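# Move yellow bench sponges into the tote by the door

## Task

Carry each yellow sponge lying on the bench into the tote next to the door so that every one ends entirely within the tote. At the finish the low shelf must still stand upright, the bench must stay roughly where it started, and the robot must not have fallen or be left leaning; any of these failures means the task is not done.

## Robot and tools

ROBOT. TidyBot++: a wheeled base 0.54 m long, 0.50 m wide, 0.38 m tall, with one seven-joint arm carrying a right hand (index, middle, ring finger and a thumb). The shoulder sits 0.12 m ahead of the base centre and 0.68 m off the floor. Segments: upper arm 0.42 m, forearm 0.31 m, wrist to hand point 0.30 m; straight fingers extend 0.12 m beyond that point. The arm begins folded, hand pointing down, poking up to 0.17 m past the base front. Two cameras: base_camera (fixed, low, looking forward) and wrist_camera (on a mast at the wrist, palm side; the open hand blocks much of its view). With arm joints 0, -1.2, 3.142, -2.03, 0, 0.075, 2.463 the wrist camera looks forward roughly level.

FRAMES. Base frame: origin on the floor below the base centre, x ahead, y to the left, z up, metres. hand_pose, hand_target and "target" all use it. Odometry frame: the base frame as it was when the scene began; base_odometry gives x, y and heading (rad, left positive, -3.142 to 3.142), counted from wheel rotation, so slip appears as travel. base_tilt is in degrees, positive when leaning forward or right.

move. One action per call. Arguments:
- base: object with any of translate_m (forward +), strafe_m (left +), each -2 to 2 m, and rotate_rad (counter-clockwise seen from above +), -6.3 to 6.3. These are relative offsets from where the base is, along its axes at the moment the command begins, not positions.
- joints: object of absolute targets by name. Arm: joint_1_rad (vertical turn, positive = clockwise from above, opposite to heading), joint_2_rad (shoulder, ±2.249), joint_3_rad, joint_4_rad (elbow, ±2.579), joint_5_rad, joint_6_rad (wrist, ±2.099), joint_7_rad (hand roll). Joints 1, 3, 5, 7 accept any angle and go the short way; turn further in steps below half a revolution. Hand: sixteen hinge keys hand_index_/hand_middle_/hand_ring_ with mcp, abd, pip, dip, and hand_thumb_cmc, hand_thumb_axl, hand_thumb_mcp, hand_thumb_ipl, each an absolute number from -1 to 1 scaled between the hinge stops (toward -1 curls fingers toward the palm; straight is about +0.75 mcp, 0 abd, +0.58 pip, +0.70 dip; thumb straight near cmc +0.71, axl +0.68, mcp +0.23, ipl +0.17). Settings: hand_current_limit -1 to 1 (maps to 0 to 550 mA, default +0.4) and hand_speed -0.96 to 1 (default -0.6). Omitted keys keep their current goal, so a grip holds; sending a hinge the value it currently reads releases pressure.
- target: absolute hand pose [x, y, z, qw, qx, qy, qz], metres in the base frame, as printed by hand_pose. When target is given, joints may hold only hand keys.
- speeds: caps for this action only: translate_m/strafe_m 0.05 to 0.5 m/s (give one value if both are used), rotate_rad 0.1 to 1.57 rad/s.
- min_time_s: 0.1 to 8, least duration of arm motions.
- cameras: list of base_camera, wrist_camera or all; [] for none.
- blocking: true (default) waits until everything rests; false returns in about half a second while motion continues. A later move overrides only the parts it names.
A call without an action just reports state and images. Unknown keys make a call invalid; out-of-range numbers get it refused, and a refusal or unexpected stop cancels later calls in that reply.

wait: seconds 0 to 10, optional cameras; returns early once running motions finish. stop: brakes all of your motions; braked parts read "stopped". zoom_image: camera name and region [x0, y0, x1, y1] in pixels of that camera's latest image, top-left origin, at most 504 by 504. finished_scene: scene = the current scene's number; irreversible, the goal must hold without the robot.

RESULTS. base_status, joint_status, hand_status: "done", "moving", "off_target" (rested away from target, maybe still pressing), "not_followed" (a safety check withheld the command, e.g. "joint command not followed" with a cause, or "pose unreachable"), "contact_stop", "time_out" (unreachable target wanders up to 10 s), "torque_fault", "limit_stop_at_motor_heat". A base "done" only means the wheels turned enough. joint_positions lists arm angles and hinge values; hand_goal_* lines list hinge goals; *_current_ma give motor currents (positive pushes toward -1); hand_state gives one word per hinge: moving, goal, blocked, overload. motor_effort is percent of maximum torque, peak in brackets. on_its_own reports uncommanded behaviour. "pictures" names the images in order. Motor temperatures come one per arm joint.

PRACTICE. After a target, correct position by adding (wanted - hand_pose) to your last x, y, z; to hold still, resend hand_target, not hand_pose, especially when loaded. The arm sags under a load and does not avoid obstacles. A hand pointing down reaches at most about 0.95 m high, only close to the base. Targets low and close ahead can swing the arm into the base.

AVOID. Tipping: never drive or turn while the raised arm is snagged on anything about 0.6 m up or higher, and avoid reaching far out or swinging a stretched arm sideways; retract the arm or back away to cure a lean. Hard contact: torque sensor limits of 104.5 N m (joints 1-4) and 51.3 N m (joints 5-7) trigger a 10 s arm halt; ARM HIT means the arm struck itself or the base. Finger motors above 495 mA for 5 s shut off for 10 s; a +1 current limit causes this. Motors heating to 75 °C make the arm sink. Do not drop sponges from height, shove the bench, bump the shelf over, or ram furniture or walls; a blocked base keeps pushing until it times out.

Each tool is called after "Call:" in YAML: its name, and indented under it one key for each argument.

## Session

Call:
move:

Scene clock: 0.00 s.
Motor temperatures (°C): [33 32 28 28 39 35 36]
base_odometry: x=+0.000 y=+0.000 heading=+0.000
base_tilt: forward=-0.2 right=+0.4
base_status: not commanded
joint_positions: joint_1_rad=-0.047 joint_2_rad=-0.350 joint_3_rad=+3.114 joint_4_rad=-2.503 joint_5_rad=-0.017 joint_6_rad=-0.832 joint_7_rad=+3.092 hand_index_mcp=+0.754 hand_index_abd=+0.000 hand_index_pip=+0.577 hand_index_dip=+0.696 hand_middle_mcp=+0.754 hand_middle_abd=+0.000 hand_middle_pip=+0.577 hand_middle_dip=+0.696 hand_ring_mcp=+0.754 hand_ring_abd=+0.000 hand_ring_pip=+0.577 hand_ring_dip=+0.696 hand_thumb_cmc=+0.716 hand_thumb_axl=+0.677 hand_thumb_mcp=+0.222 hand_thumb_ipl=+0.168 hand_current_limit=+0.400 hand_speed=-0.600
joint_status: not commanded
hand_state: goal,goal,goal,goal,goal,goal,goal,goal,goal,goal,goal,goal,goal,goal,goal,goal
index_mcp_current_ma: 1
index_abd_current_ma: 0
index_pip_current_ma: 0
index_dip_current_ma: 0
middle_mcp_current_ma: 1
middle_abd_current_ma: 0
middle_pip_current_ma: 0
middle_dip_current_ma: 0
ring_mcp_current_ma: 1
ring_abd_current_ma: 0
ring_pip_current_ma: 0
ring_dip_current_ma: 0
thumb_cmc_current_ma: 2
thumb_axl_current_ma: 0
thumb_mcp_current_ma: -8
thumb_ipl_current_ma: 0
hand_goal_index_mcp: 0.754
hand_goal_index_abd: 0.000
hand_goal_index_pip: 0.576
hand_goal_index_dip: 0.696
hand_goal_middle_mcp: 0.754
hand_goal_middle_abd: 0.000
hand_goal_middle_pip: 0.576
hand_goal_middle_dip: 0.696
hand_goal_ring_mcp: 0.754
hand_goal_ring_abd: 0.000
hand_goal_ring_pip: 0.576
hand_goal_ring_dip: 0.696
hand_goal_thumb_cmc: 0.714
hand_goal_thumb_axl: 0.678
hand_goal_thumb_mcp: 0.226
hand_goal_thumb_ipl: 0.168
motor_effort: joint_1_rad=-1 joint_2_rad=-1 joint_3_rad=+0 joint_4_rad=+13 joint_5_rad=+0 joint_6_rad=+2 joint_7_rad=+0
hand_pose: x=+0.3677 y=-0.0053 z=+0.6192 quat_wxyz=(-0.050, -0.700, -0.710, -0.060) (m; base frame)
hand_target: x=+0.3675 y=-0.0054 z=+0.6190 quat_wxyz=(-0.050, -0.700, -0.710, -0.060) (m; base frame)
hand_status: not commanded
pictures: base_camera, wrist_camera
camera_calibration:
wrist_camera: T_world_to_cam=[[0.65729, -0.748994, 0.0835303, -0.269819], [-0.603596, -0.45682, 0.653443, -0.23174], [-0.451267, -0.47992, -0.752353, 0.758141], [0, 0, 0, 1]] pos_world=[0.379596, 0.0558905, 0.744357]

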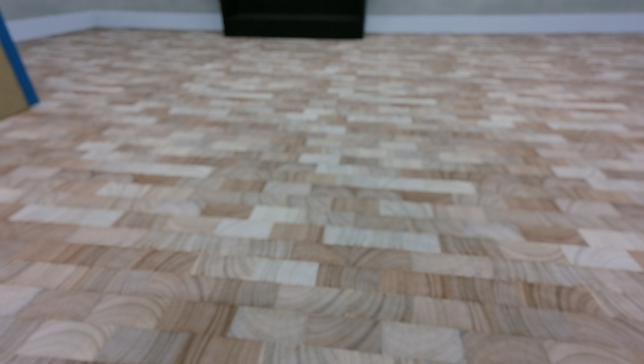

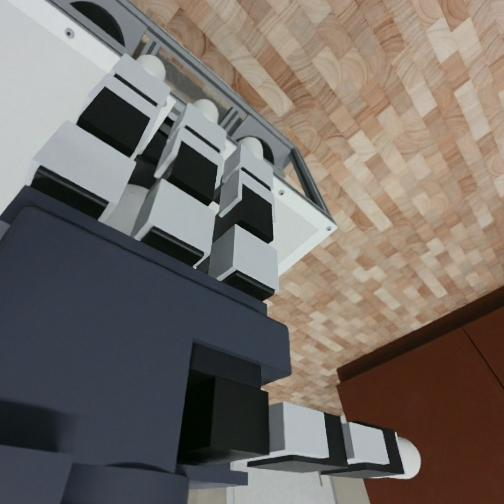

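Call:
move:
  joints: {"joint_1_rad": 0, "joint_2_rad": -1.2, "joint_3_rad": 3.142, "joint_4_rad": -2.03, "joint_5_rad": 0, "joint_6_rad": -0.2, "joint_7_rad": 2.463, "hand_index_mcp": 1, "hand_middle_mcp": 1, "hand_ring_mcp": 1, "hand_thumb_cmc": 1, "hand_speed": -0.5}
  min_time_s: 2.5
  cameras: ["all"]

Call:
move:
  base: {"rotate_rad": 0.8}
  cameras: ["all"]

Call:
move:
  base: {"rotate_rad": 0.8}
  cameras: ["all"]

Scene clock: 19.60 s.
move: done
base_odometry: x=+0.000 y=+0.000 heading=+0.000
base_tilt: forward=-0.2 right=+0.4
base_status: not commanded
joint_positions: joint_1_rad=-0.020 joint_2_rad=-1.191 joint_3_rad=+3.129 joint_4_rad=-2.052 joint_5_rad=-0.017 joint_6_rad=-0.267 joint_7_rad=+2.522 hand_index_mcp=+1.000 hand_index_abd=+0.000 hand_index_pip=+0.577 hand_index_dip=+0.696 hand_middle_mcp=+1.000 hand_middle_abd=+0.000 hand_middle_pip=+0.577 hand_middle_dip=+0.696 hand_ring_mcp=+1.000 hand_ring_abd=+0.000 hand_ring_pip=+0.577 hand_ring_dip=+0.696 hand_thumb_cmc=+1.000 hand_thumb_axl=+0.677 hand_thumb_mcp=+0.226 hand_thumb_ipl=+0.168 hand_current_limit=+0.400 hand_speed=-0.500
joint_status: all done
hand_state: goal,goal,goal,goal,goal,goal,goal,goal,goal,goal,goal,goal,goal,goal,goal,goal
index_mcp_current_ma: 0
index_abd_current_ma: 0
index_pip_current_ma: 1
index_dip_current_ma: 0
middle_mcp_current_ma: 0
middle_abd_current_ma: 0
middle_pip_current_ma: 1
middle_dip_current_ma: 0
ring_mcp_current_ma: 0
ring_abd_current_ma: 0
ring_pip_current_ma: 1
ring_dip_current_ma: 0
thumb_cmc_current_ma: 0
thumb_axl_current_ma: -1
thumb_mcp_current_ma: 0
thumb_ipl_current_ma: 0
hand_goal_index_mcp: 1.000
hand_goal_index_abd: 0.000
hand_goal_index_pip: 0.576
hand_goal_index_dip: 0.696
hand_goal_middle_mcp: 1.000
hand_goal_middle_abd: 0.000
hand_goal_middle_pip: 0.576
hand_goal_middle_dip: 0.696
hand_goal_ring_mcp: 1.000
hand_goal_ring_abd: 0.000
hand_goal_ring_pip: 0.576
hand_goal_ring_dip: 0.696
hand_goal_thumb_cmc: 1.000
hand_goal_thumb_axl: 0.678
hand_goal_thumb_mcp: 0.226
hand_goal_thumb_ipl: 0.168
motor_effort: joint_1_rad=+0(1) joint_2_rad=+16(19) joint_3_rad=+1(2) joint_4_rad=+15(19) joint_5_rad=+0(1) joint_6_rad=+8(9) joint_7_rad=+0(2)
hand_pose: x=+0.2176 y=-0.0576 z=+1.2219 quat_wxyz=(-0.373, -0.472, -0.253, -0.758) (m; base frame)
hand_target: x=+0.1905 y=-0.0699 z=+1.2461 quat_wxyz=(-0.375, -0.444, -0.212, -0.785) (m; base frame)
hand_status: not commanded
pictures: base_camera, wrist_camera
camera_calibration:
wrist_camera: T_world_to_cam=[[0.003387, -0.996299, 0.0858894, -0.135539], [-0.38854, -0.0804528, -0.917913, 1.15474], [0.921426, -0.0302625, -0.387374, 0.400011], [0, 0, 0, 1]] pos_world=[0.0805411, -0.0300297, 1.22655]

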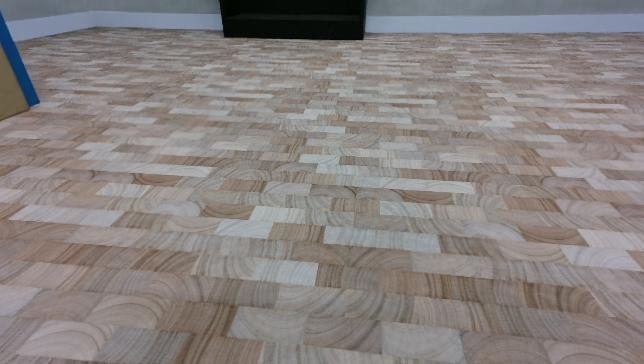

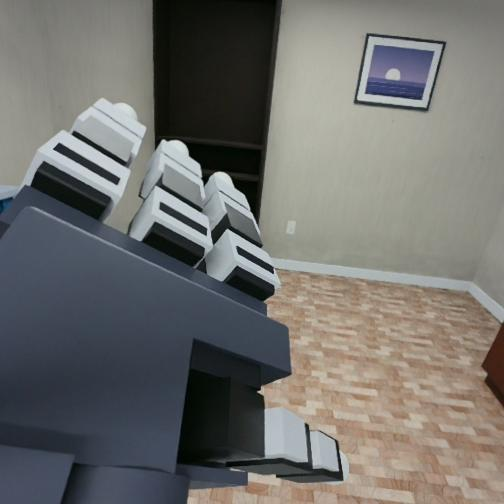

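Scene clock: 21.33 s.
move: done
base_odometry: x=+0.000 y=+0.000 heading=+0.799
base_tilt: forward=-0.2 right=+0.4
base_status: done
joint_positions: joint_1_rad=-0.015 joint_2_rad=-1.191 joint_3_rad=+3.132 joint_4_rad=-2.052 joint_5_rad=-0.017 joint_6_rad=-0.267 joint_7_rad=+2.520 hand_index_mcp=+1.000 hand_index_abd=+0.000 hand_index_pip=+0.577 hand_index_dip=+0.696 hand_middle_mcp=+1.000 hand_middle_abd=+0.000 hand_middle_pip=+0.577 hand_middle_dip=+0.696 hand_ring_mcp=+1.000 hand_ring_abd=+0.000 hand_ring_pip=+0.577 hand_ring_dip=+0.696 hand_thumb_cmc=+1.000 hand_thumb_axl=+0.677 hand_thumb_mcp=+0.226 hand_thumb_ipl=+0.168 hand_current_limit=+0.400 hand_speed=-0.500
joint_status: not commanded
hand_state: goal,goal,goal,goal,goal,goal,goal,goal,goal,goal,goal,goal,goal,goal,goal,goal
index_mcp_current_ma: 0
index_abd_current_ma: 0
index_pip_current_ma: 1
index_dip_current_ma: 0
middle_mcp_current_ma: 0
middle_abd_current_ma: 0
middle_pip_current_ma: 1
middle_dip_current_ma: 0
ring_mcp_current_ma: 0
ring_abd_current_ma: 0
ring_pip_current_ma: 1
ring_dip_current_ma: 0
thumb_cmc_current_ma: 0
thumb_axl_current_ma: -1
thumb_mcp_current_ma: 0
thumb_ipl_current_ma: 0
hand_goal_index_mcp: 1.000
hand_goal_index_abd: 0.000
hand_goal_index_pip: 0.576
hand_goal_index_dip: 0.696
hand_goal_middle_mcp: 1.000
hand_goal_middle_abd: 0.000
hand_goal_middle_pip: 0.576
hand_goal_middle_dip: 0.696
hand_goal_ring_mcp: 1.000
hand_goal_ring_abd: 0.000
hand_goal_ring_pip: 0.576
hand_goal_ring_dip: 0.696
hand_goal_thumb_cmc: 1.000
hand_goal_thumb_axl: 0.678
hand_goal_thumb_mcp: 0.226
hand_goal_thumb_ipl: 0.168
motor_effort: joint_1_rad=-1(1) joint_2_rad=+15(16) joint_3_rad=+1(2) joint_4_rad=+14(16) joint_5_rad=+0(1) joint_6_rad=+8(8) joint_7_rad=-1(1)
hand_pose: x=+0.2174 y=-0.0594 z=+1.2216 quat_wxyz=(-0.374, -0.473, -0.250, -0.758) (m; base frame)
hand_target: x=+0.1905 y=-0.0699 z=+1.2461 quat_wxyz=(-0.375, -0.444, -0.212, -0.785) (m; base frame)
hand_status: not commanded
pictures: base_camera, wrist_camera
camera_calibration:
wrist_camera: T_world_to_cam=[[-0.000545507, -0.996674, 0.0814921, -0.131024], [-0.388862, -0.0748669, -0.918249, 1.15515], [0.921296, -0.0321901, -0.387528, 0.400081], [0, 0, 0, 1]] pos_world=[0.0805288, -0.0312271, 1.22643]

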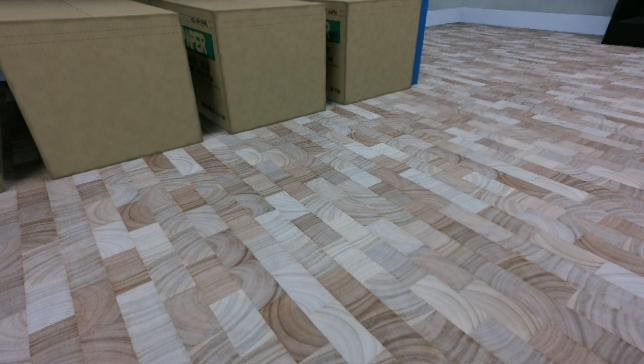

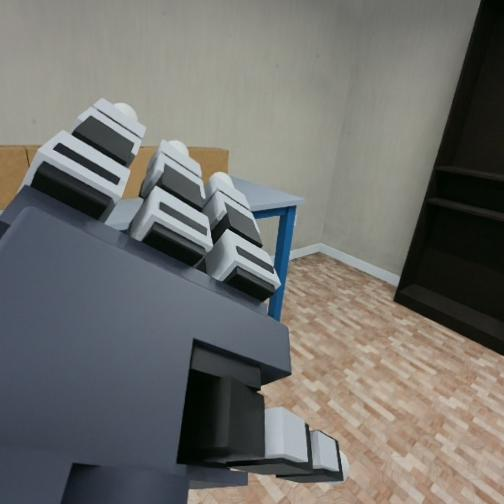

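Scene clock: 23.07 s.
move: done
base_odometry: x=+0.000 y=+0.000 heading=+1.598
base_tilt: forward=-0.1 right=+0.5
base_status: done
joint_positions: joint_1_rad=-0.014 joint_2_rad=-1.191 joint_3_rad=+3.132 joint_4_rad=-2.052 joint_5_rad=-0.017 joint_6_rad=-0.267 joint_7_rad=+2.520 hand_index_mcp=+1.000 hand_index_abd=+0.000 hand_index_pip=+0.577 hand_index_dip=+0.696 hand_middle_mcp=+1.000 hand_middle_abd=+0.000 hand_middle_pip=+0.577 hand_middle_dip=+0.696 hand_ring_mcp=+1.000 hand_ring_abd=+0.000 hand_ring_pip=+0.577 hand_ring_dip=+0.696 hand_thumb_cmc=+1.000 hand_thumb_axl=+0.677 hand_thumb_mcp=+0.226 hand_thumb_ipl=+0.168 hand_current_limit=+0.400 hand_speed=-0.500
joint_status: not commanded
hand_state: goal,goal,goal,goal,goal,goal,goal,goal,goal,goal,goal,goal,goal,goal,goal,goal
index_mcp_current_ma: 0
index_abd_current_ma: 0
index_pip_current_ma: 1
index_dip_current_ma: 0
middle_mcp_current_ma: 0
middle_abd_current_ma: 0
middle_pip_current_ma: 1
middle_dip_current_ma: 0
ring_mcp_current_ma: 0
ring_abd_current_ma: 0
ring_pip_current_ma: 1
ring_dip_current_ma: 0
thumb_cmc_current_ma: 0
thumb_axl_current_ma: -1
thumb_mcp_current_ma: 0
thumb_ipl_current_ma: 0
hand_goal_index_mcp: 1.000
hand_goal_index_abd: 0.000
hand_goal_index_pip: 0.576
hand_goal_index_dip: 0.696
hand_goal_middle_mcp: 1.000
hand_goal_middle_abd: 0.000
hand_goal_middle_pip: 0.576
hand_goal_middle_dip: 0.696
hand_goal_ring_mcp: 1.000
hand_goal_ring_abd: 0.000
hand_goal_ring_pip: 0.576
hand_goal_ring_dip: 0.696
hand_goal_thumb_cmc: 1.000
hand_goal_thumb_axl: 0.678
hand_goal_thumb_mcp: 0.226
hand_goal_thumb_ipl: 0.168
motor_effort: joint_1_rad=+0(1) joint_2_rad=+16(16) joint_3_rad=+1(2) joint_4_rad=+14(15) joint_5_rad=+0(1) joint_6_rad=+8(8) joint_7_rad=+0(2)
hand_pose: x=+0.2173 y=-0.0598 z=+1.2216 quat_wxyz=(-0.374, -0.473, -0.250, -0.757) (m; base frame)
hand_target: x=+0.1905 y=-0.0699 z=+1.2461 quat_wxyz=(-0.375, -0.444, -0.212, -0.785) (m; base frame)
hand_status: not commanded
pictures: base_camera, wrist_camera
camera_calibration:
wrist_camera: T_world_to_cam=[[-0.0024827, -0.996709, 0.0810231, -0.13049], [-0.389, -0.0736791, -0.918287, 1.15519], [0.921234, -0.0337978, -0.387537, 0.400138], [0, 0, 0, 1]] pos_world=[0.0804227, -0.0314234, 1.22643]

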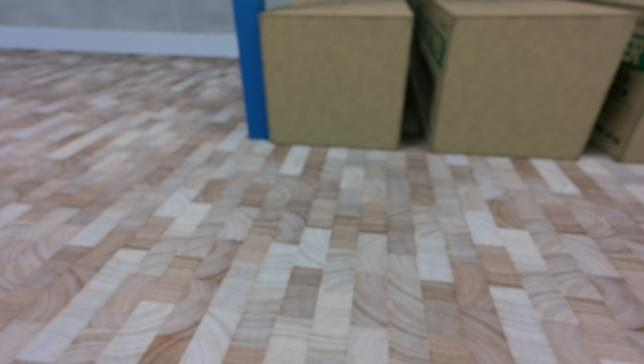

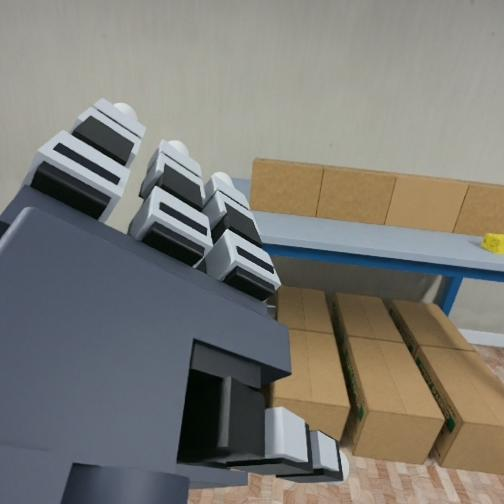

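Call:
move:
  base: {"rotate_rad": 0.8}
  cameras: ["all"]

Call:
move:
  base: {"rotate_rad": 0.8}
  cameras: ["all"]

Call:
move:
  base: {"rotate_rad": 0.8}
  cameras: ["all"]

Call:
move:
  base: {"rotate_rad": 0.8}
  cameras: ["all"]

Call:
move:
  base: {"rotate_rad": 0.75}
  cameras: ["all"]

Scene clock: 32.87 s.
move: done
base_odometry: x=+0.000 y=+0.000 heading=+2.397
base_tilt: forward=-0.2 right=+0.4
base_status: done
joint_positions: joint_1_rad=-0.013 joint_2_rad=-1.191 joint_3_rad=+3.132 joint_4_rad=-2.052 joint_5_rad=-0.017 joint_6_rad=-0.267 joint_7_rad=+2.520 hand_index_mcp=+1.000 hand_index_abd=+0.000 hand_index_pip=+0.577 hand_index_dip=+0.696 hand_middle_mcp=+1.000 hand_middle_abd=+0.000 hand_middle_pip=+0.577 hand_middle_dip=+0.696 hand_ring_mcp=+1.000 hand_ring_abd=+0.000 hand_ring_pip=+0.577 hand_ring_dip=+0.696 hand_thumb_cmc=+1.000 hand_thumb_axl=+0.677 hand_thumb_mcp=+0.226 hand_thumb_ipl=+0.168 hand_current_limit=+0.400 hand_speed=-0.500
joint_status: not commanded
hand_state: goal,goal,goal,goal,goal,goal,goal,goal,goal,goal,goal,goal,goal,goal,goal,goal
index_mcp_current_ma: 0
index_abd_current_ma: 0
index_pip_current_ma: 1
index_dip_current_ma: 0
middle_mcp_current_ma: 0
middle_abd_current_ma: 0
middle_pip_current_ma: 1
middle_dip_current_ma: 0
ring_mcp_current_ma: 0
ring_abd_current_ma: 0
ring_pip_current_ma: 1
ring_dip_current_ma: 0
thumb_cmc_current_ma: 0
thumb_axl_current_ma: -1
thumb_mcp_current_ma: 0
thumb_ipl_current_ma: 0
hand_goal_index_mcp: 1.000
hand_goal_index_abd: 0.000
hand_goal_index_pip: 0.576
hand_goal_index_dip: 0.696
hand_goal_middle_mcp: 1.000
hand_goal_middle_abd: 0.000
hand_goal_middle_pip: 0.576
hand_goal_middle_dip: 0.696
hand_goal_ring_mcp: 1.000
hand_goal_ring_abd: 0.000
hand_goal_ring_pip: 0.576
hand_goal_ring_dip: 0.696
hand_goal_thumb_cmc: 1.000
hand_goal_thumb_axl: 0.678
hand_goal_thumb_mcp: 0.226
hand_goal_thumb_ipl: 0.168
motor_effort: joint_1_rad=+0(1) joint_2_rad=+16(16) joint_3_rad=+1(2) joint_4_rad=+14(16) joint_5_rad=+0(1) joint_6_rad=+8(8) joint_7_rad=+0(2)
hand_pose: x=+0.2172 y=-0.0600 z=+1.2216 quat_wxyz=(-0.375, -0.473, -0.249, -0.757) (m; base frame)
hand_target: x=+0.1905 y=-0.0699 z=+1.2461 quat_wxyz=(-0.375, -0.444, -0.212, -0.785) (m; base frame)
hand_status: not commanded
pictures: base_camera, wrist_camera
camera_calibration:
wrist_camera: T_world_to_cam=[[-0.00336268, -0.996729, 0.0807418, -0.130173], [-0.389043, -0.0730773, -0.918317, 1.15524], [0.921214, -0.0345, -0.387525, 0.400101], [0, 0, 0, 1]] pos_world=[0.0804199, -0.0315218, 1.22643]

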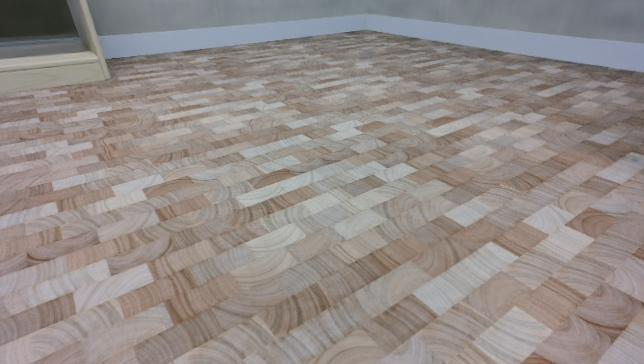

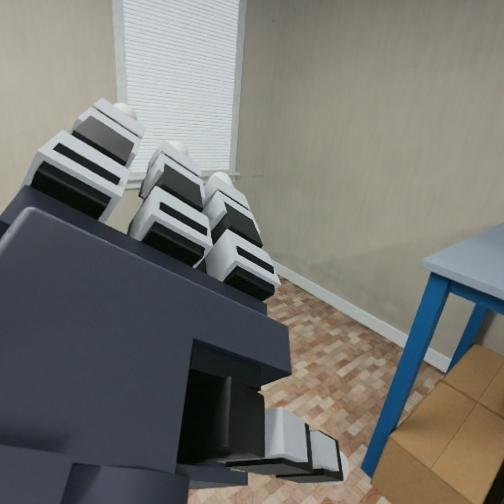

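Scene clock: 34.60 s.
move: done
base_odometry: x=+0.000 y=+0.000 heading=-3.087
base_tilt: forward=-0.2 right=+0.5
base_status: done
joint_positions: joint_1_rad=-0.012 joint_2_rad=-1.191 joint_3_rad=+3.133 joint_4_rad=-2.052 joint_5_rad=-0.017 joint_6_rad=-0.267 joint_7_rad=+2.519 hand_index_mcp=+1.000 hand_index_abd=+0.000 hand_index_pip=+0.577 hand_index_dip=+0.696 hand_middle_mcp=+1.000 hand_middle_abd=+0.000 hand_middle_pip=+0.577 hand_middle_dip=+0.696 hand_ring_mcp=+1.000 hand_ring_abd=+0.000 hand_ring_pip=+0.577 hand_ring_dip=+0.696 hand_thumb_cmc=+1.000 hand_thumb_axl=+0.677 hand_thumb_mcp=+0.226 hand_thumb_ipl=+0.168 hand_current_limit=+0.400 hand_speed=-0.500
joint_status: not commanded
hand_state: goal,goal,goal,goal,goal,goal,goal,goal,goal,goal,goal,goal,goal,goal,goal,goal
index_mcp_current_ma: 0
index_abd_current_ma: 0
index_pip_current_ma: 1
index_dip_current_ma: 0
middle_mcp_current_ma: 0
middle_abd_current_ma: 0
middle_pip_current_ma: 1
middle_dip_current_ma: 0
ring_mcp_current_ma: 0
ring_abd_current_ma: 0
ring_pip_current_ma: 1
ring_dip_current_ma: 0
thumb_cmc_current_ma: 0
thumb_axl_current_ma: -1
thumb_mcp_current_ma: 0
thumb_ipl_current_ma: 0
hand_goal_index_mcp: 1.000
hand_goal_index_abd: 0.000
hand_goal_index_pip: 0.576
hand_goal_index_dip: 0.696
hand_goal_middle_mcp: 1.000
hand_goal_middle_abd: 0.000
hand_goal_middle_pip: 0.576
hand_goal_middle_dip: 0.696
hand_goal_ring_mcp: 1.000
hand_goal_ring_abd: 0.000
hand_goal_ring_pip: 0.576
hand_goal_ring_dip: 0.696
hand_goal_thumb_cmc: 1.000
hand_goal_thumb_axl: 0.678
hand_goal_thumb_mcp: 0.226
hand_goal_thumb_ipl: 0.168
motor_effort: joint_1_rad=+0(2) joint_2_rad=+16(16) joint_3_rad=+1(2) joint_4_rad=+15(15) joint_5_rad=+0(1) joint_6_rad=+8(8) joint_7_rad=-1(2)
hand_pose: x=+0.2172 y=-0.0602 z=+1.2216 quat_wxyz=(-0.375, -0.474, -0.249, -0.757) (m; base frame)
hand_target: x=+0.1905 y=-0.0699 z=+1.2461 quat_wxyz=(-0.375, -0.444, -0.212, -0.785) (m; base frame)
hand_status: not commanded
pictures: base_camera, wrist_camera
camera_calibration:
wrist_camera: T_world_to_cam=[[-0.00397834, -0.996741, 0.0805731, -0.129915], [-0.389109, -0.0726807, -0.91832, 1.15526], [0.921183, -0.0350051, -0.387552, 0.400122], [0, 0, 0, 1]] pos_world=[0.080418, -0.0315206, 1.22643]

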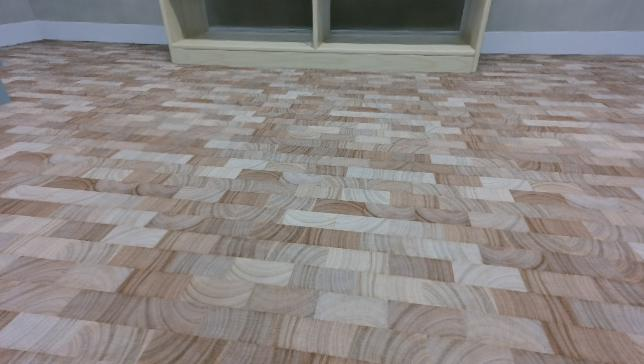

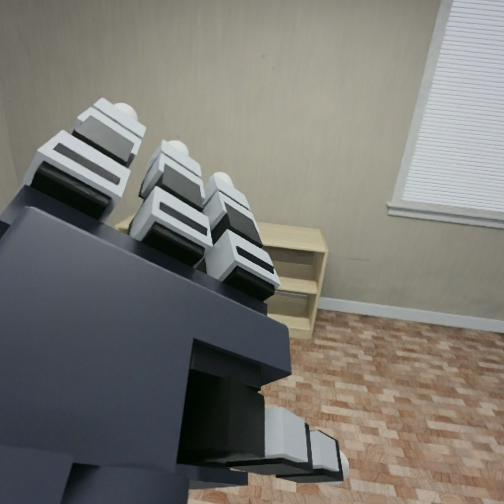

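Scene clock: 36.33 s.
move: done
base_odometry: x=+0.000 y=+0.000 heading=-2.287
base_tilt: forward=-0.2 right=+0.4
base_status: done
joint_positions: joint_1_rad=-0.012 joint_2_rad=-1.191 joint_3_rad=+3.133 joint_4_rad=-2.052 joint_5_rad=-0.017 joint_6_rad=-0.267 joint_7_rad=+2.519 hand_index_mcp=+1.000 hand_index_abd=+0.000 hand_index_pip=+0.577 hand_index_dip=+0.696 hand_middle_mcp=+1.000 hand_middle_abd=+0.000 hand_middle_pip=+0.577 hand_middle_dip=+0.696 hand_ring_mcp=+1.000 hand_ring_abd=+0.000 hand_ring_pip=+0.577 hand_ring_dip=+0.696 hand_thumb_cmc=+1.000 hand_thumb_axl=+0.677 hand_thumb_mcp=+0.226 hand_thumb_ipl=+0.168 hand_current_limit=+0.400 hand_speed=-0.500
joint_status: not commanded
hand_state: goal,goal,goal,goal,goal,goal,goal,goal,goal,goal,goal,goal,goal,goal,goal,goal
index_mcp_current_ma: 0
index_abd_current_ma: 0
index_pip_current_ma: 1
index_dip_current_ma: 0
middle_mcp_current_ma: 0
middle_abd_current_ma: 0
middle_pip_current_ma: 1
middle_dip_current_ma: 0
ring_mcp_current_ma: 0
ring_abd_current_ma: 0
ring_pip_current_ma: 1
ring_dip_current_ma: 0
thumb_cmc_current_ma: 0
thumb_axl_current_ma: -1
thumb_mcp_current_ma: 0
thumb_ipl_current_ma: 0
hand_goal_index_mcp: 1.000
hand_goal_index_abd: 0.000
hand_goal_index_pip: 0.576
hand_goal_index_dip: 0.696
hand_goal_middle_mcp: 1.000
hand_goal_middle_abd: 0.000
hand_goal_middle_pip: 0.576
hand_goal_middle_dip: 0.696
hand_goal_ring_mcp: 1.000
hand_goal_ring_abd: 0.000
hand_goal_ring_pip: 0.576
hand_goal_ring_dip: 0.696
hand_goal_thumb_cmc: 1.000
hand_goal_thumb_axl: 0.678
hand_goal_thumb_mcp: 0.226
hand_goal_thumb_ipl: 0.168
motor_effort: joint_1_rad=+0(2) joint_2_rad=+16(16) joint_3_rad=+1(2) joint_4_rad=+14(16) joint_5_rad=+1(1) joint_6_rad=+7(8) joint_7_rad=-1(2)
hand_pose: x=+0.2172 y=-0.0603 z=+1.2215 quat_wxyz=(-0.375, -0.474, -0.249, -0.757) (m; base frame)
hand_target: x=+0.1905 y=-0.0699 z=+1.2461 quat_wxyz=(-0.375, -0.444, -0.212, -0.785) (m; base frame)
hand_status: not commanded
pictures: base_camera, wrist_camera
camera_calibration:
wrist_camera: T_world_to_cam=[[-0.00437097, -0.996752, 0.0804166, -0.129791], [-0.389126, -0.0723837, -0.918336, 1.15528], [0.921174, -0.0353062, -0.387546, 0.400104], [0, 0, 0, 1]] pos_world=[0.0804168, -0.0316199, 1.22643]

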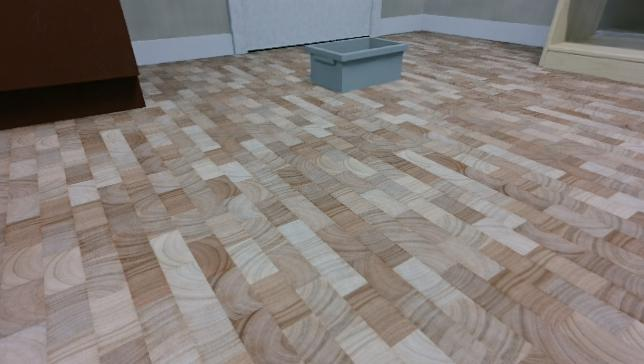

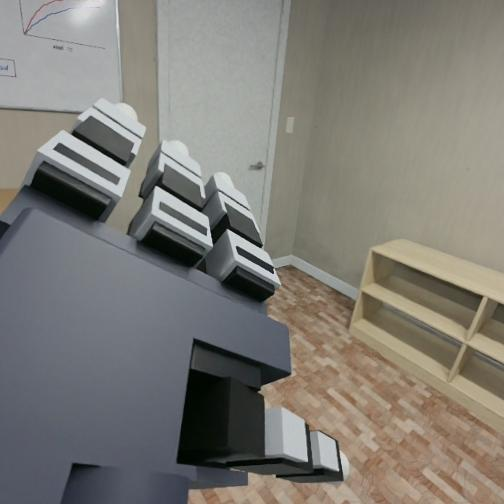

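Scene clock: 38.07 s.
move: done
base_odometry: x=+0.000 y=+0.000 heading=-1.488
base_tilt: forward=-0.3 right=+0.5
base_status: done
joint_positions: joint_1_rad=-0.012 joint_2_rad=-1.191 joint_3_rad=+3.133 joint_4_rad=-2.052 joint_5_rad=-0.017 joint_6_rad=-0.267 joint_7_rad=+2.519 hand_index_mcp=+1.000 hand_index_abd=+0.000 hand_index_pip=+0.577 hand_index_dip=+0.696 hand_middle_mcp=+1.000 hand_middle_abd=+0.000 hand_middle_pip=+0.577 hand_middle_dip=+0.696 hand_ring_mcp=+1.000 hand_ring_abd=+0.000 hand_ring_pip=+0.577 hand_ring_dip=+0.696 hand_thumb_cmc=+1.000 hand_thumb_axl=+0.677 hand_thumb_mcp=+0.226 hand_thumb_ipl=+0.168 hand_current_limit=+0.400 hand_speed=-0.500
joint_status: not commanded
hand_state: goal,goal,goal,goal,goal,goal,goal,goal,goal,goal,goal,goal,goal,goal,goal,goal
index_mcp_current_ma: 0
index_abd_current_ma: 0
index_pip_current_ma: 1
index_dip_current_ma: 0
middle_mcp_current_ma: 0
middle_abd_current_ma: 0
middle_pip_current_ma: 1
middle_dip_current_ma: 0
ring_mcp_current_ma: 0
ring_abd_current_ma: 0
ring_pip_current_ma: 1
ring_dip_current_ma: 0
thumb_cmc_current_ma: 0
thumb_axl_current_ma: -1
thumb_mcp_current_ma: 0
thumb_ipl_current_ma: 0
hand_goal_index_mcp: 1.000
hand_goal_index_abd: 0.000
hand_goal_index_pip: 0.576
hand_goal_index_dip: 0.696
hand_goal_middle_mcp: 1.000
hand_goal_middle_abd: 0.000
hand_goal_middle_pip: 0.576
hand_goal_middle_dip: 0.696
hand_goal_ring_mcp: 1.000
hand_goal_ring_abd: 0.000
hand_goal_ring_pip: 0.576
hand_goal_ring_dip: 0.696
hand_goal_thumb_cmc: 1.000
hand_goal_thumb_axl: 0.678
hand_goal_thumb_mcp: 0.226
hand_goal_thumb_ipl: 0.168
motor_effort: joint_1_rad=+0(1) joint_2_rad=+16(16) joint_3_rad=+1(2) joint_4_rad=+14(16) joint_5_rad=+1(1) joint_6_rad=+8(8) joint_7_rad=+0(1)
hand_pose: x=+0.2171 y=-0.0604 z=+1.2215 quat_wxyz=(-0.375, -0.474, -0.249, -0.757) (m; base frame)
hand_target: x=+0.1905 y=-0.0699 z=+1.2461 quat_wxyz=(-0.375, -0.444, -0.212, -0.785) (m; base frame)
hand_status: not commanded
pictures: base_camera, wrist_camera
camera_calibration:
wrist_camera: T_world_to_cam=[[-0.00476361, -0.996763, 0.0802601, -0.129567], [-0.389144, -0.0720867, -0.918352, 1.15531], [0.921165, -0.0356074, -0.38754, 0.400089], [0, 0, 0, 1]] pos_world=[0.0804155, -0.0316193, 1.22643]

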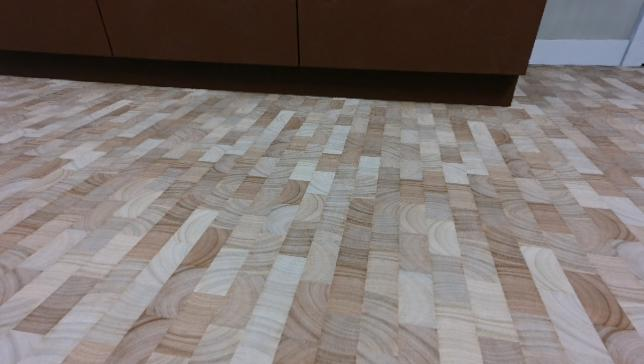

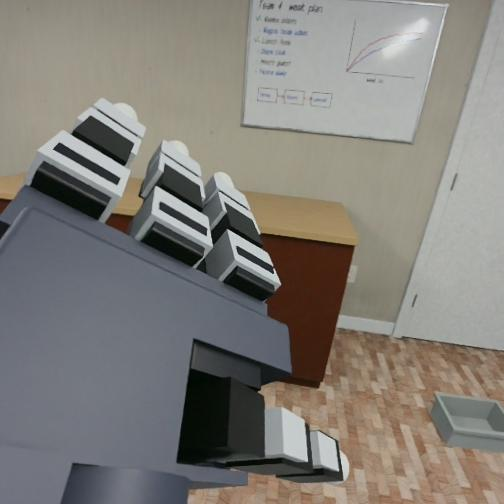

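Scene clock: 39.73 s.
move: done
base_odometry: x=+0.000 y=+0.000 heading=-0.739
base_tilt: forward=-0.2 right=+0.5
base_status: done
joint_positions: joint_1_rad=-0.011 joint_2_rad=-1.191 joint_3_rad=+3.133 joint_4_rad=-2.052 joint_5_rad=-0.017 joint_6_rad=-0.267 joint_7_rad=+2.519 hand_index_mcp=+1.000 hand_index_abd=+0.000 hand_index_pip=+0.577 hand_index_dip=+0.696 hand_middle_mcp=+1.000 hand_middle_abd=+0.000 hand_middle_pip=+0.577 hand_middle_dip=+0.696 hand_ring_mcp=+1.000 hand_ring_abd=+0.000 hand_ring_pip=+0.577 hand_ring_dip=+0.696 hand_thumb_cmc=+1.000 hand_thumb_axl=+0.677 hand_thumb_mcp=+0.226 hand_thumb_ipl=+0.168 hand_current_limit=+0.400 hand_speed=-0.500
joint_status: not commanded
hand_state: goal,goal,goal,goal,goal,goal,goal,goal,goal,goal,goal,goal,goal,goal,goal,goal
index_mcp_current_ma: 0
index_abd_current_ma: 0
index_pip_current_ma: 1
index_dip_current_ma: 0
middle_mcp_current_ma: 0
middle_abd_current_ma: 0
middle_pip_current_ma: 1
middle_dip_current_ma: 0
ring_mcp_current_ma: 0
ring_abd_current_ma: 0
ring_pip_current_ma: 1
ring_dip_current_ma: 0
thumb_cmc_current_ma: 0
thumb_axl_current_ma: -1
thumb_mcp_current_ma: 0
thumb_ipl_current_ma: 0
hand_goal_index_mcp: 1.000
hand_goal_index_abd: 0.000
hand_goal_index_pip: 0.576
hand_goal_index_dip: 0.696
hand_goal_middle_mcp: 1.000
hand_goal_middle_abd: 0.000
hand_goal_middle_pip: 0.576
hand_goal_middle_dip: 0.696
hand_goal_ring_mcp: 1.000
hand_goal_ring_abd: 0.000
hand_goal_ring_pip: 0.576
hand_goal_ring_dip: 0.696
hand_goal_thumb_cmc: 1.000
hand_goal_thumb_axl: 0.678
hand_goal_thumb_mcp: 0.226
hand_goal_thumb_ipl: 0.168
motor_effort: joint_1_rad=+0(2) joint_2_rad=+16(16) joint_3_rad=+2(2) joint_4_rad=+14(15) joint_5_rad=+0(1) joint_6_rad=+8(8) joint_7_rad=-1(1)
hand_pose: x=+0.2171 y=-0.0605 z=+1.2215 quat_wxyz=(-0.375, -0.474, -0.249, -0.757) (m; base frame)
hand_target: x=+0.1905 y=-0.0699 z=+1.2461 quat_wxyz=(-0.375, -0.444, -0.212, -0.785) (m; base frame)
hand_status: not commanded
pictures: base_camera, wrist_camera
camera_calibration:
wrist_camera: T_world_to_cam=[[-0.00492642, -0.996774, 0.080113, -0.129474], [-0.389233, -0.0718846, -0.91833, 1.15529], [0.921126, -0.0357067, -0.387623, 0.400187], [0, 0, 0, 1]] pos_world=[0.0804151, -0.0317191, 1.22643]

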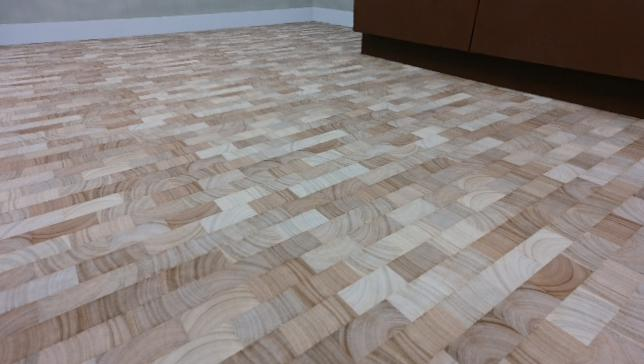

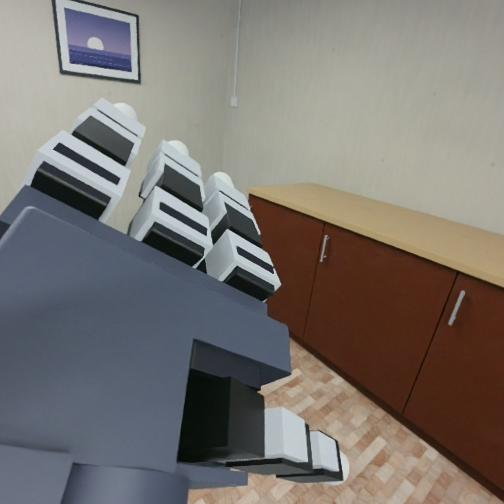

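Call:
move:
  base: {"rotate_rad": 2.24}
  joints: {"joint_6_rad": -0.4}
  cameras: ["all"]

Scene clock: 116.37 s.
move: done
base_odometry: x=+0.000 y=+0.000 heading=+1.500
base_tilt: forward=-0.1 right=+0.5
base_status: done
joint_positions: joint_1_rad=-0.011 joint_2_rad=-1.191 joint_3_rad=+3.133 joint_4_rad=-2.048 joint_5_rad=-0.017 joint_6_rad=-0.391 joint_7_rad=+2.519 hand_index_mcp=+1.000 hand_index_abd=+0.001 hand_index_pip=+0.577 hand_index_dip=+0.696 hand_middle_mcp=+1.000 hand_middle_abd=+0.000 hand_middle_pip=+0.577 hand_middle_dip=+0.696 hand_ring_mcp=+1.000 hand_ring_abd=+0.001 hand_ring_pip=+0.577 hand_ring_dip=+0.696 hand_thumb_cmc=+1.000 hand_thumb_axl=+0.677 hand_thumb_mcp=+0.226 hand_thumb_ipl=+0.168 hand_current_limit=+0.400 hand_speed=-0.500
joint_status: all done
hand_state: goal,goal,goal,goal,goal,goal,goal,goal,goal,goal,goal,goal,goal,goal,goal,goal
index_mcp_current_ma: 0
index_abd_current_ma: 0
index_pip_current_ma: 1
index_dip_current_ma: 0
middle_mcp_current_ma: 0
middle_abd_current_ma: 0
middle_pip_current_ma: 1
middle_dip_current_ma: 0
ring_mcp_current_ma: 0
ring_abd_current_ma: 0
ring_pip_current_ma: 1
ring_dip_current_ma: 0
thumb_cmc_current_ma: 0
thumb_axl_current_ma: -1
thumb_mcp_current_ma: 0
thumb_ipl_current_ma: 0
hand_goal_index_mcp: 1.000
hand_goal_index_abd: 0.000
hand_goal_index_pip: 0.576
hand_goal_index_dip: 0.696
hand_goal_middle_mcp: 1.000
hand_goal_middle_abd: 0.000
hand_goal_middle_pip: 0.576
hand_goal_middle_dip: 0.696
hand_goal_ring_mcp: 1.000
hand_goal_ring_abd: 0.000
hand_goal_ring_pip: 0.576
hand_goal_ring_dip: 0.696
hand_goal_thumb_cmc: 1.000
hand_goal_thumb_axl: 0.678
hand_goal_thumb_mcp: 0.226
hand_goal_thumb_ipl: 0.168
motor_effort: joint_1_rad=+0(1) joint_2_rad=+16(17) joint_3_rad=+1(2) joint_4_rad=+15(17) joint_5_rad=-1(1) joint_6_rad=+8(10) joint_7_rad=-1(2)
hand_pose: x=+0.2358 y=-0.0599 z=+1.1916 quat_wxyz=(-0.360, -0.518, -0.272, -0.727) (m; base frame)
hand_target: x=+0.2256 y=-0.0699 z=+1.1961 quat_wxyz=(-0.352, -0.521, -0.249, -0.737) (m; base frame)
hand_status: not commanded
pictures: base_camera, wrist_camera
camera_calibration:
wrist_camera: T_world_to_cam=[[0.00513271, -0.996539, 0.082969, -0.13224], [-0.495797, -0.0745902, -0.865229, 1.09681], [0.868423, -0.0366949, -0.494464, 0.511125], [0, 0, 0, 1]] pos_world=[0.100603, -0.0312153, 1.2127]

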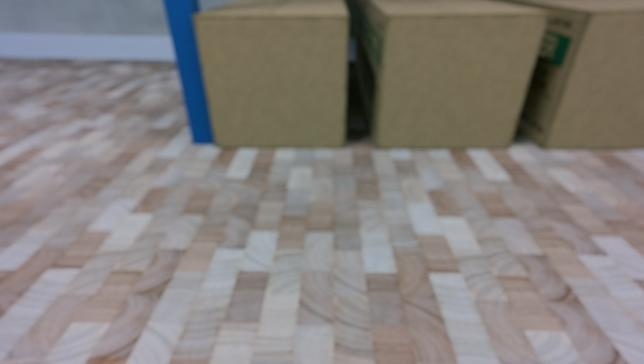

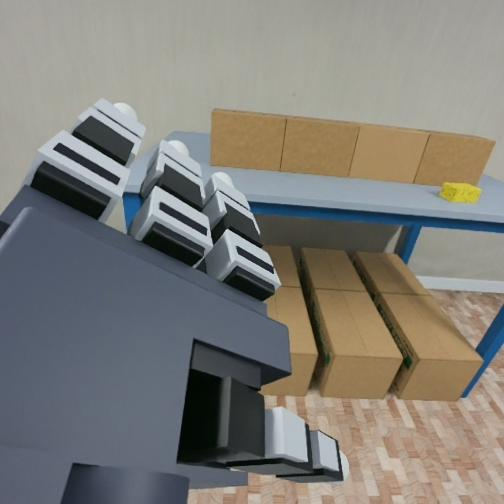

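Call:
move:
  base: {"translate_m": 0.2, "strafe_m": -0.45}
  joints: {"joint_1_rad": 0, "joint_2_rad": -0.2, "joint_4_rad": -0.6, "joint_5_rad": 0, "joint_6_rad": -1.2}
  min_time_s: 2.5
  cameras: ["all"]

Call:
move:
  joints: {"joint_1_rad": 0, "joint_2_rad": 0.4, "joint_4_rad": -0.25, "joint_6_rad": -0.95}
  min_time_s: 3
  cameras: ["all"]

Scene clock: 141.93 s.
move: done
base_odometry: x=+0.463 y=+0.168 heading=+1.500
base_tilt: forward=-0.2 right=+0.4
base_status: done
joint_positions: joint_1_rad=-0.010 joint_2_rad=-0.210 joint_3_rad=+3.142 joint_4_rad=-0.629 joint_5_rad=-0.017 joint_6_rad=-1.113 joint_7_rad=+2.519 hand_index_mcp=+1.000 hand_index_abd=+0.001 hand_index_pip=+0.577 hand_index_dip=+0.696 hand_middle_mcp=+1.000 hand_middle_abd=+0.000 hand_middle_pip=+0.577 hand_middle_dip=+0.696 hand_ring_mcp=+1.000 hand_ring_abd=+0.001 hand_ring_pip=+0.577 hand_ring_dip=+0.696 hand_thumb_cmc=+1.000 hand_thumb_axl=+0.677 hand_thumb_mcp=+0.226 hand_thumb_ipl=+0.168 hand_current_limit=+0.400 hand_speed=-0.500
joint_status: all done
hand_state: goal,goal,goal,goal,goal,goal,goal,goal,goal,goal,goal,goal,goal,goal,goal,goal
index_mcp_current_ma: 0
index_abd_current_ma: 0
index_pip_current_ma: 1
index_dip_current_ma: 0
middle_mcp_current_ma: 0
middle_abd_current_ma: 0
middle_pip_current_ma: 1
middle_dip_current_ma: 0
ring_mcp_current_ma: 0
ring_abd_current_ma: 0
ring_pip_current_ma: 1
ring_dip_current_ma: 0
thumb_cmc_current_ma: 0
thumb_axl_current_ma: -1
thumb_mcp_current_ma: 0
thumb_ipl_current_ma: 0
hand_goal_index_mcp: 1.000
hand_goal_index_abd: 0.000
hand_goal_index_pip: 0.576
hand_goal_index_dip: 0.696
hand_goal_middle_mcp: 1.000
hand_goal_middle_abd: 0.000
hand_goal_middle_pip: 0.576
hand_goal_middle_dip: 0.696
hand_goal_ring_mcp: 1.000
hand_goal_ring_abd: 0.000
hand_goal_ring_pip: 0.576
hand_goal_ring_dip: 0.696
hand_goal_thumb_cmc: 1.000
hand_goal_thumb_axl: 0.678
hand_goal_thumb_mcp: 0.226
hand_goal_thumb_ipl: 0.168
motor_effort: joint_1_rad=+0(2) joint_2_rad=-3(18) joint_3_rad=+0(3) joint_4_rad=+10(16) joint_5_rad=+0(1) joint_6_rad=+9(9) joint_7_rad=+0(2)
hand_pose: x=+0.4597 y=-0.0593 z=+1.4477 quat_wxyz=(-0.319, -0.614, -0.322, -0.646) (m; base frame)
hand_target: x=+0.4606 y=-0.0699 z=+1.4268 quat_wxyz=(-0.301, -0.647, -0.309, -0.628) (m; base frame)
hand_status: not commanded
pictures: base_camera, wrist_camera
camera_calibration:
wrist_camera: T_world_to_cam=[[0.0301149, -0.996089, 0.0830692, -0.16556], [-0.717569, -0.0793995, -0.691947, 1.28019], [0.695836, -0.03877, -0.717154, 0.844946], [0, 0, 0, 1]] pos_world=[0.335668, -0.0305076, 1.50553]

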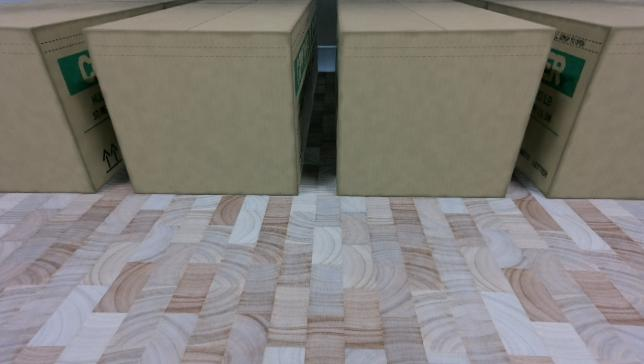

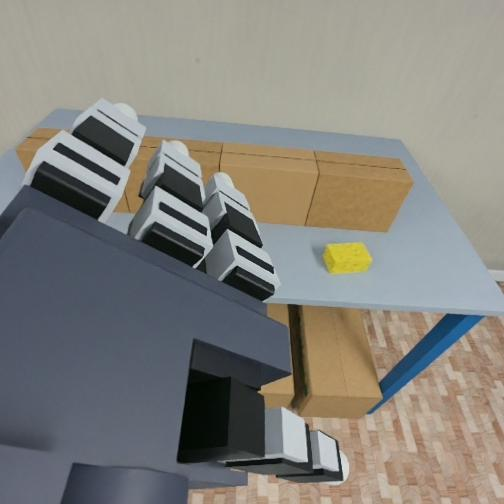

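Scene clock: 145.53 s.
move: done
base_odometry: x=+0.463 y=+0.168 heading=+1.500
base_tilt: forward=-0.1 right=+0.4
base_status: not commanded
joint_positions: joint_1_rad=-0.010 joint_2_rad=+0.384 joint_3_rad=+3.142 joint_4_rad=-0.278 joint_5_rad=-0.017 joint_6_rad=-1.018 joint_7_rad=+2.519 hand_index_mcp=+1.000 hand_index_abd=+0.001 hand_index_pip=+0.577 hand_index_dip=+0.696 hand_middle_mcp=+1.000 hand_middle_abd=+0.000 hand_middle_pip=+0.577 hand_middle_dip=+0.696 hand_ring_mcp=+1.000 hand_ring_abd=+0.001 hand_ring_pip=+0.577 hand_ring_dip=+0.696 hand_thumb_cmc=+1.000 hand_thumb_axl=+0.677 hand_thumb_mcp=+0.226 hand_thumb_ipl=+0.168 hand_current_limit=+0.400 hand_speed=-0.500
joint_status: all done
hand_state: goal,goal,goal,goal,goal,goal,goal,goal,goal,goal,goal,goal,goal,goal,goal,goal
index_mcp_current_ma: 0
index_abd_current_ma: 0
index_pip_current_ma: 1
index_dip_current_ma: 0
middle_mcp_current_ma: 0
middle_abd_current_ma: 0
middle_pip_current_ma: 1
middle_dip_current_ma: 0
ring_mcp_current_ma: 0
ring_abd_current_ma: 0
ring_pip_current_ma: 1
ring_dip_current_ma: 0
thumb_cmc_current_ma: 0
thumb_axl_current_ma: -1
thumb_mcp_current_ma: 0
thumb_ipl_current_ma: 0
hand_goal_index_mcp: 1.000
hand_goal_index_abd: 0.000
hand_goal_index_pip: 0.576
hand_goal_index_dip: 0.696
hand_goal_middle_mcp: 1.000
hand_goal_middle_abd: 0.000
hand_goal_middle_pip: 0.576
hand_goal_middle_dip: 0.696
hand_goal_ring_mcp: 1.000
hand_goal_ring_abd: 0.000
hand_goal_ring_pip: 0.576
hand_goal_ring_dip: 0.696
hand_goal_thumb_cmc: 1.000
hand_goal_thumb_axl: 0.678
hand_goal_thumb_mcp: 0.226
hand_goal_thumb_ipl: 0.168
motor_effort: joint_1_rad=+0(1) joint_2_rad=-24(27) joint_3_rad=+0(1) joint_4_rad=+13(14) joint_5_rad=+0(1) joint_6_rad=+9(10) joint_7_rad=+0(2)
hand_pose: x=+0.7768 y=-0.0565 z=+1.3421 quat_wxyz=(-0.295, -0.660, -0.344, -0.599) (m; base frame)
hand_target: x=+0.7759 y=-0.0698 z=+1.3627 quat_wxyz=(-0.301, -0.647, -0.309, -0.628) (m; base frame)
hand_status: not commanded
pictures: base_camera, wrist_camera
camera_calibration:
wrist_camera: T_world_to_cam=[[0.0412124, -0.9961, 0.0780185, -0.165412], [-0.811654, -0.0789138, -0.578783, 1.35622], [0.582683, -0.039471, -0.811741, 0.763513], [0, 0, 0, 1]] pos_world=[0.66271, -0.0276059, 1.41764]

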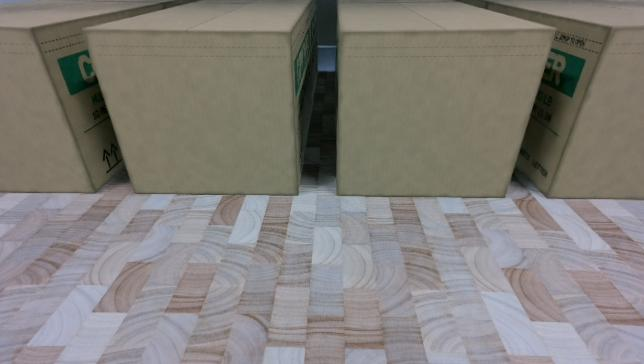

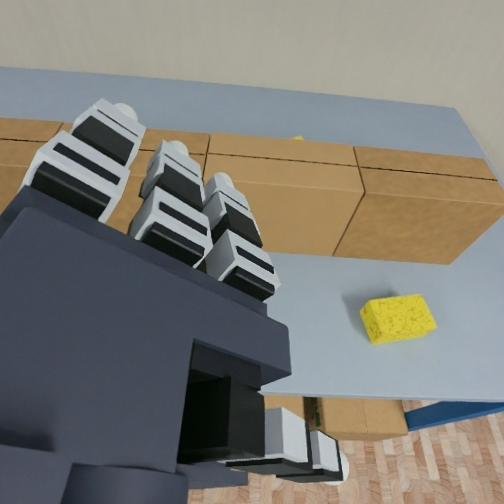

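Call:
zoom_image:
  camera: "wrist_camera"
  region: [250, 60, 500, 260]

Call:
move:
  base: {"strafe_m": 0.4}
  cameras: ["wrist_camera"]

Call:
move:
  joints: {"joint_1_rad": -0.5}
  cameras: ["wrist_camera"]

Scaled by 2.016 from the camera's 504x504 image, which has a finer 720x720 frame.

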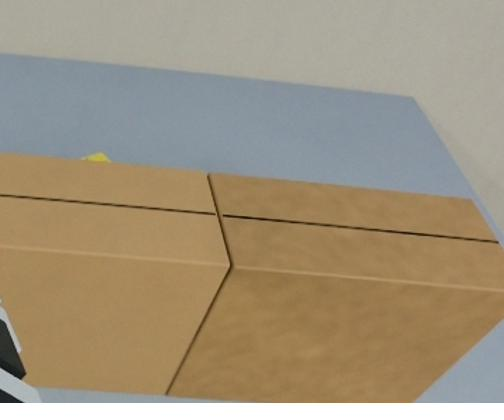

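Scene clock: 201.07 s.
move: done
base_odometry: x=+0.064 y=+0.196 heading=+1.500
base_tilt: forward=-0.1 right=+0.4
base_status: done
joint_positions: joint_1_rad=-0.007 joint_2_rad=+0.384 joint_3_rad=+3.142 joint_4_rad=-0.277 joint_5_rad=-0.017 joint_6_rad=-1.016 joint_7_rad=+2.519 hand_index_mcp=+1.000 hand_index_abd=+0.001 hand_index_pip=+0.577 hand_index_dip=+0.696 hand_middle_mcp=+1.000 hand_middle_abd=+0.000 hand_middle_pip=+0.577 hand_middle_dip=+0.696 hand_ring_mcp=+1.000 hand_ring_abd=+0.001 hand_ring_pip=+0.577 hand_ring_dip=+0.696 hand_thumb_cmc=+1.000 hand_thumb_axl=+0.677 hand_thumb_mcp=+0.226 hand_thumb_ipl=+0.168 hand_current_limit=+0.400 hand_speed=-0.500
joint_status: not commanded
hand_state: goal,goal,goal,goal,goal,goal,goal,goal,goal,goal,goal,goal,goal,goal,goal,goal
index_mcp_current_ma: 0
index_abd_current_ma: 0
index_pip_current_ma: 1
index_dip_current_ma: 0
middle_mcp_current_ma: 0
middle_abd_current_ma: 0
middle_pip_current_ma: 1
middle_dip_current_ma: 0
ring_mcp_current_ma: 0
ring_abd_current_ma: 0
ring_pip_current_ma: 1
ring_dip_current_ma: 0
thumb_cmc_current_ma: 0
thumb_axl_current_ma: -1
thumb_mcp_current_ma: 0
thumb_ipl_current_ma: 0
hand_goal_index_mcp: 1.000
hand_goal_index_abd: 0.000
hand_goal_index_pip: 0.576
hand_goal_index_dip: 0.696
hand_goal_middle_mcp: 1.000
hand_goal_middle_abd: 0.000
hand_goal_middle_pip: 0.576
hand_goal_middle_dip: 0.696
hand_goal_ring_mcp: 1.000
hand_goal_ring_abd: 0.000
hand_goal_ring_pip: 0.576
hand_goal_ring_dip: 0.696
hand_goal_thumb_cmc: 1.000
hand_goal_thumb_axl: 0.678
hand_goal_thumb_mcp: 0.226
hand_goal_thumb_ipl: 0.168
motor_effort: joint_1_rad=-1(2) joint_2_rad=-25(26) joint_3_rad=+0(1) joint_4_rad=+14(14) joint_5_rad=+0(1) joint_6_rad=+8(9) joint_7_rad=+0(1)
hand_pose: x=+0.7766 y=-0.0582 z=+1.3429 quat_wxyz=(-0.296, -0.660, -0.343, -0.599) (m; base frame)
hand_target: x=+0.7759 y=-0.0698 z=+1.3627 quat_wxyz=(-0.301, -0.647, -0.309, -0.628) (m; base frame)
hand_status: not commanded
pictures: wrist_camera
camera_calibration:
wrist_camera: T_world_to_cam=[[0.0384456, -0.996214, 0.077973, -0.165035], [-0.810605, -0.0767216, -0.580546, 1.358], [0.58433, -0.0408859, -0.810485, 0.761127], [0, 0, 0, 1]] pos_world=[0.662397, -0.0291031, 1.41813]

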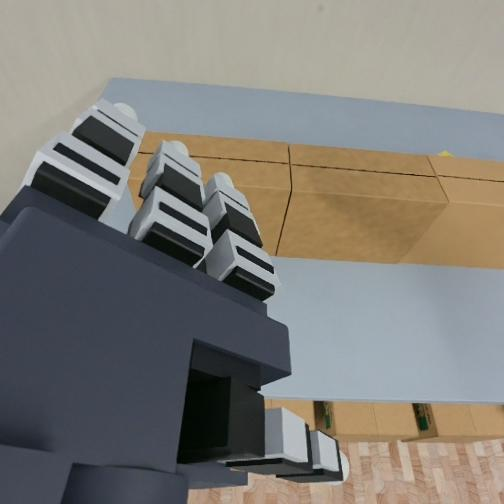

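Scene clock: 202.77 s.
move: done
base_odometry: x=+0.064 y=+0.196 heading=+1.500
base_tilt: forward=-0.1 right=+0.4
base_status: not commanded
joint_positions: joint_1_rad=-0.486 joint_2_rad=+0.384 joint_3_rad=+3.142 joint_4_rad=-0.277 joint_5_rad=-0.017 joint_6_rad=-1.016 joint_7_rad=+2.519 hand_index_mcp=+1.000 hand_index_abd=+0.001 hand_index_pip=+0.577 hand_index_dip=+0.696 hand_middle_mcp=+1.000 hand_middle_abd=+0.000 hand_middle_pip=+0.577 hand_middle_dip=+0.696 hand_ring_mcp=+1.000 hand_ring_abd=+0.001 hand_ring_pip=+0.577 hand_ring_dip=+0.696 hand_thumb_cmc=+1.000 hand_thumb_axl=+0.677 hand_thumb_mcp=+0.226 hand_thumb_ipl=+0.168 hand_current_limit=+0.400 hand_speed=-0.500
joint_status: all done
hand_state: goal,goal,goal,goal,goal,goal,goal,goal,goal,goal,goal,goal,goal,goal,goal,goal
index_mcp_current_ma: 0
index_abd_current_ma: 0
index_pip_current_ma: 1
index_dip_current_ma: 0
middle_mcp_current_ma: 0
middle_abd_current_ma: 0
middle_pip_current_ma: 1
middle_dip_current_ma: 0
ring_mcp_current_ma: 0
ring_abd_current_ma: 0
ring_pip_current_ma: 1
ring_dip_current_ma: 0
thumb_cmc_current_ma: 0
thumb_axl_current_ma: -1
thumb_mcp_current_ma: 0
thumb_ipl_current_ma: 0
hand_goal_index_mcp: 1.000
hand_goal_index_abd: 0.000
hand_goal_index_pip: 0.576
hand_goal_index_dip: 0.696
hand_goal_middle_mcp: 1.000
hand_goal_middle_abd: 0.000
hand_goal_middle_pip: 0.576
hand_goal_middle_dip: 0.696
hand_goal_ring_mcp: 1.000
hand_goal_ring_abd: 0.000
hand_goal_ring_pip: 0.576
hand_goal_ring_dip: 0.696
hand_goal_thumb_cmc: 1.000
hand_goal_thumb_axl: 0.678
hand_goal_thumb_mcp: 0.226
hand_goal_thumb_ipl: 0.168
motor_effort: joint_1_rad=-1(2) joint_2_rad=-24(25) joint_3_rad=+0(1) joint_4_rad=+13(14) joint_5_rad=+0(1) joint_6_rad=+9(9) joint_7_rad=-1(2)
hand_pose: x=+0.7294 y=+0.2513 z=+1.3429 quat_wxyz=(-0.145, -0.560, -0.490, -0.653) (m; base frame)
hand_target: x=+0.7290 y=+0.2537 z=+1.3627 quat_wxyz=(-0.136, -0.551, -0.460, -0.683) (m; base frame)
hand_status: not commanded
pictures: wrist_camera
camera_calibration:
wrist_camera: T_world_to_cam=[[0.493156, -0.866444, 0.0779227, -0.219033], [-0.684051, -0.441559, -0.580603, 1.343], [0.537467, 0.233025, -0.810449, 0.766628], [0, 0, 0, 1]] pos_world=[0.614662, 0.224591, 1.41813]

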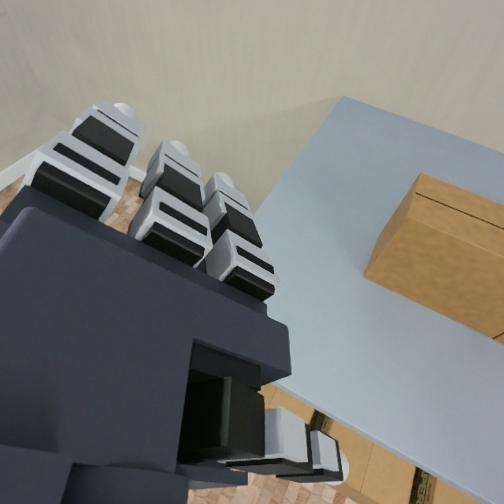

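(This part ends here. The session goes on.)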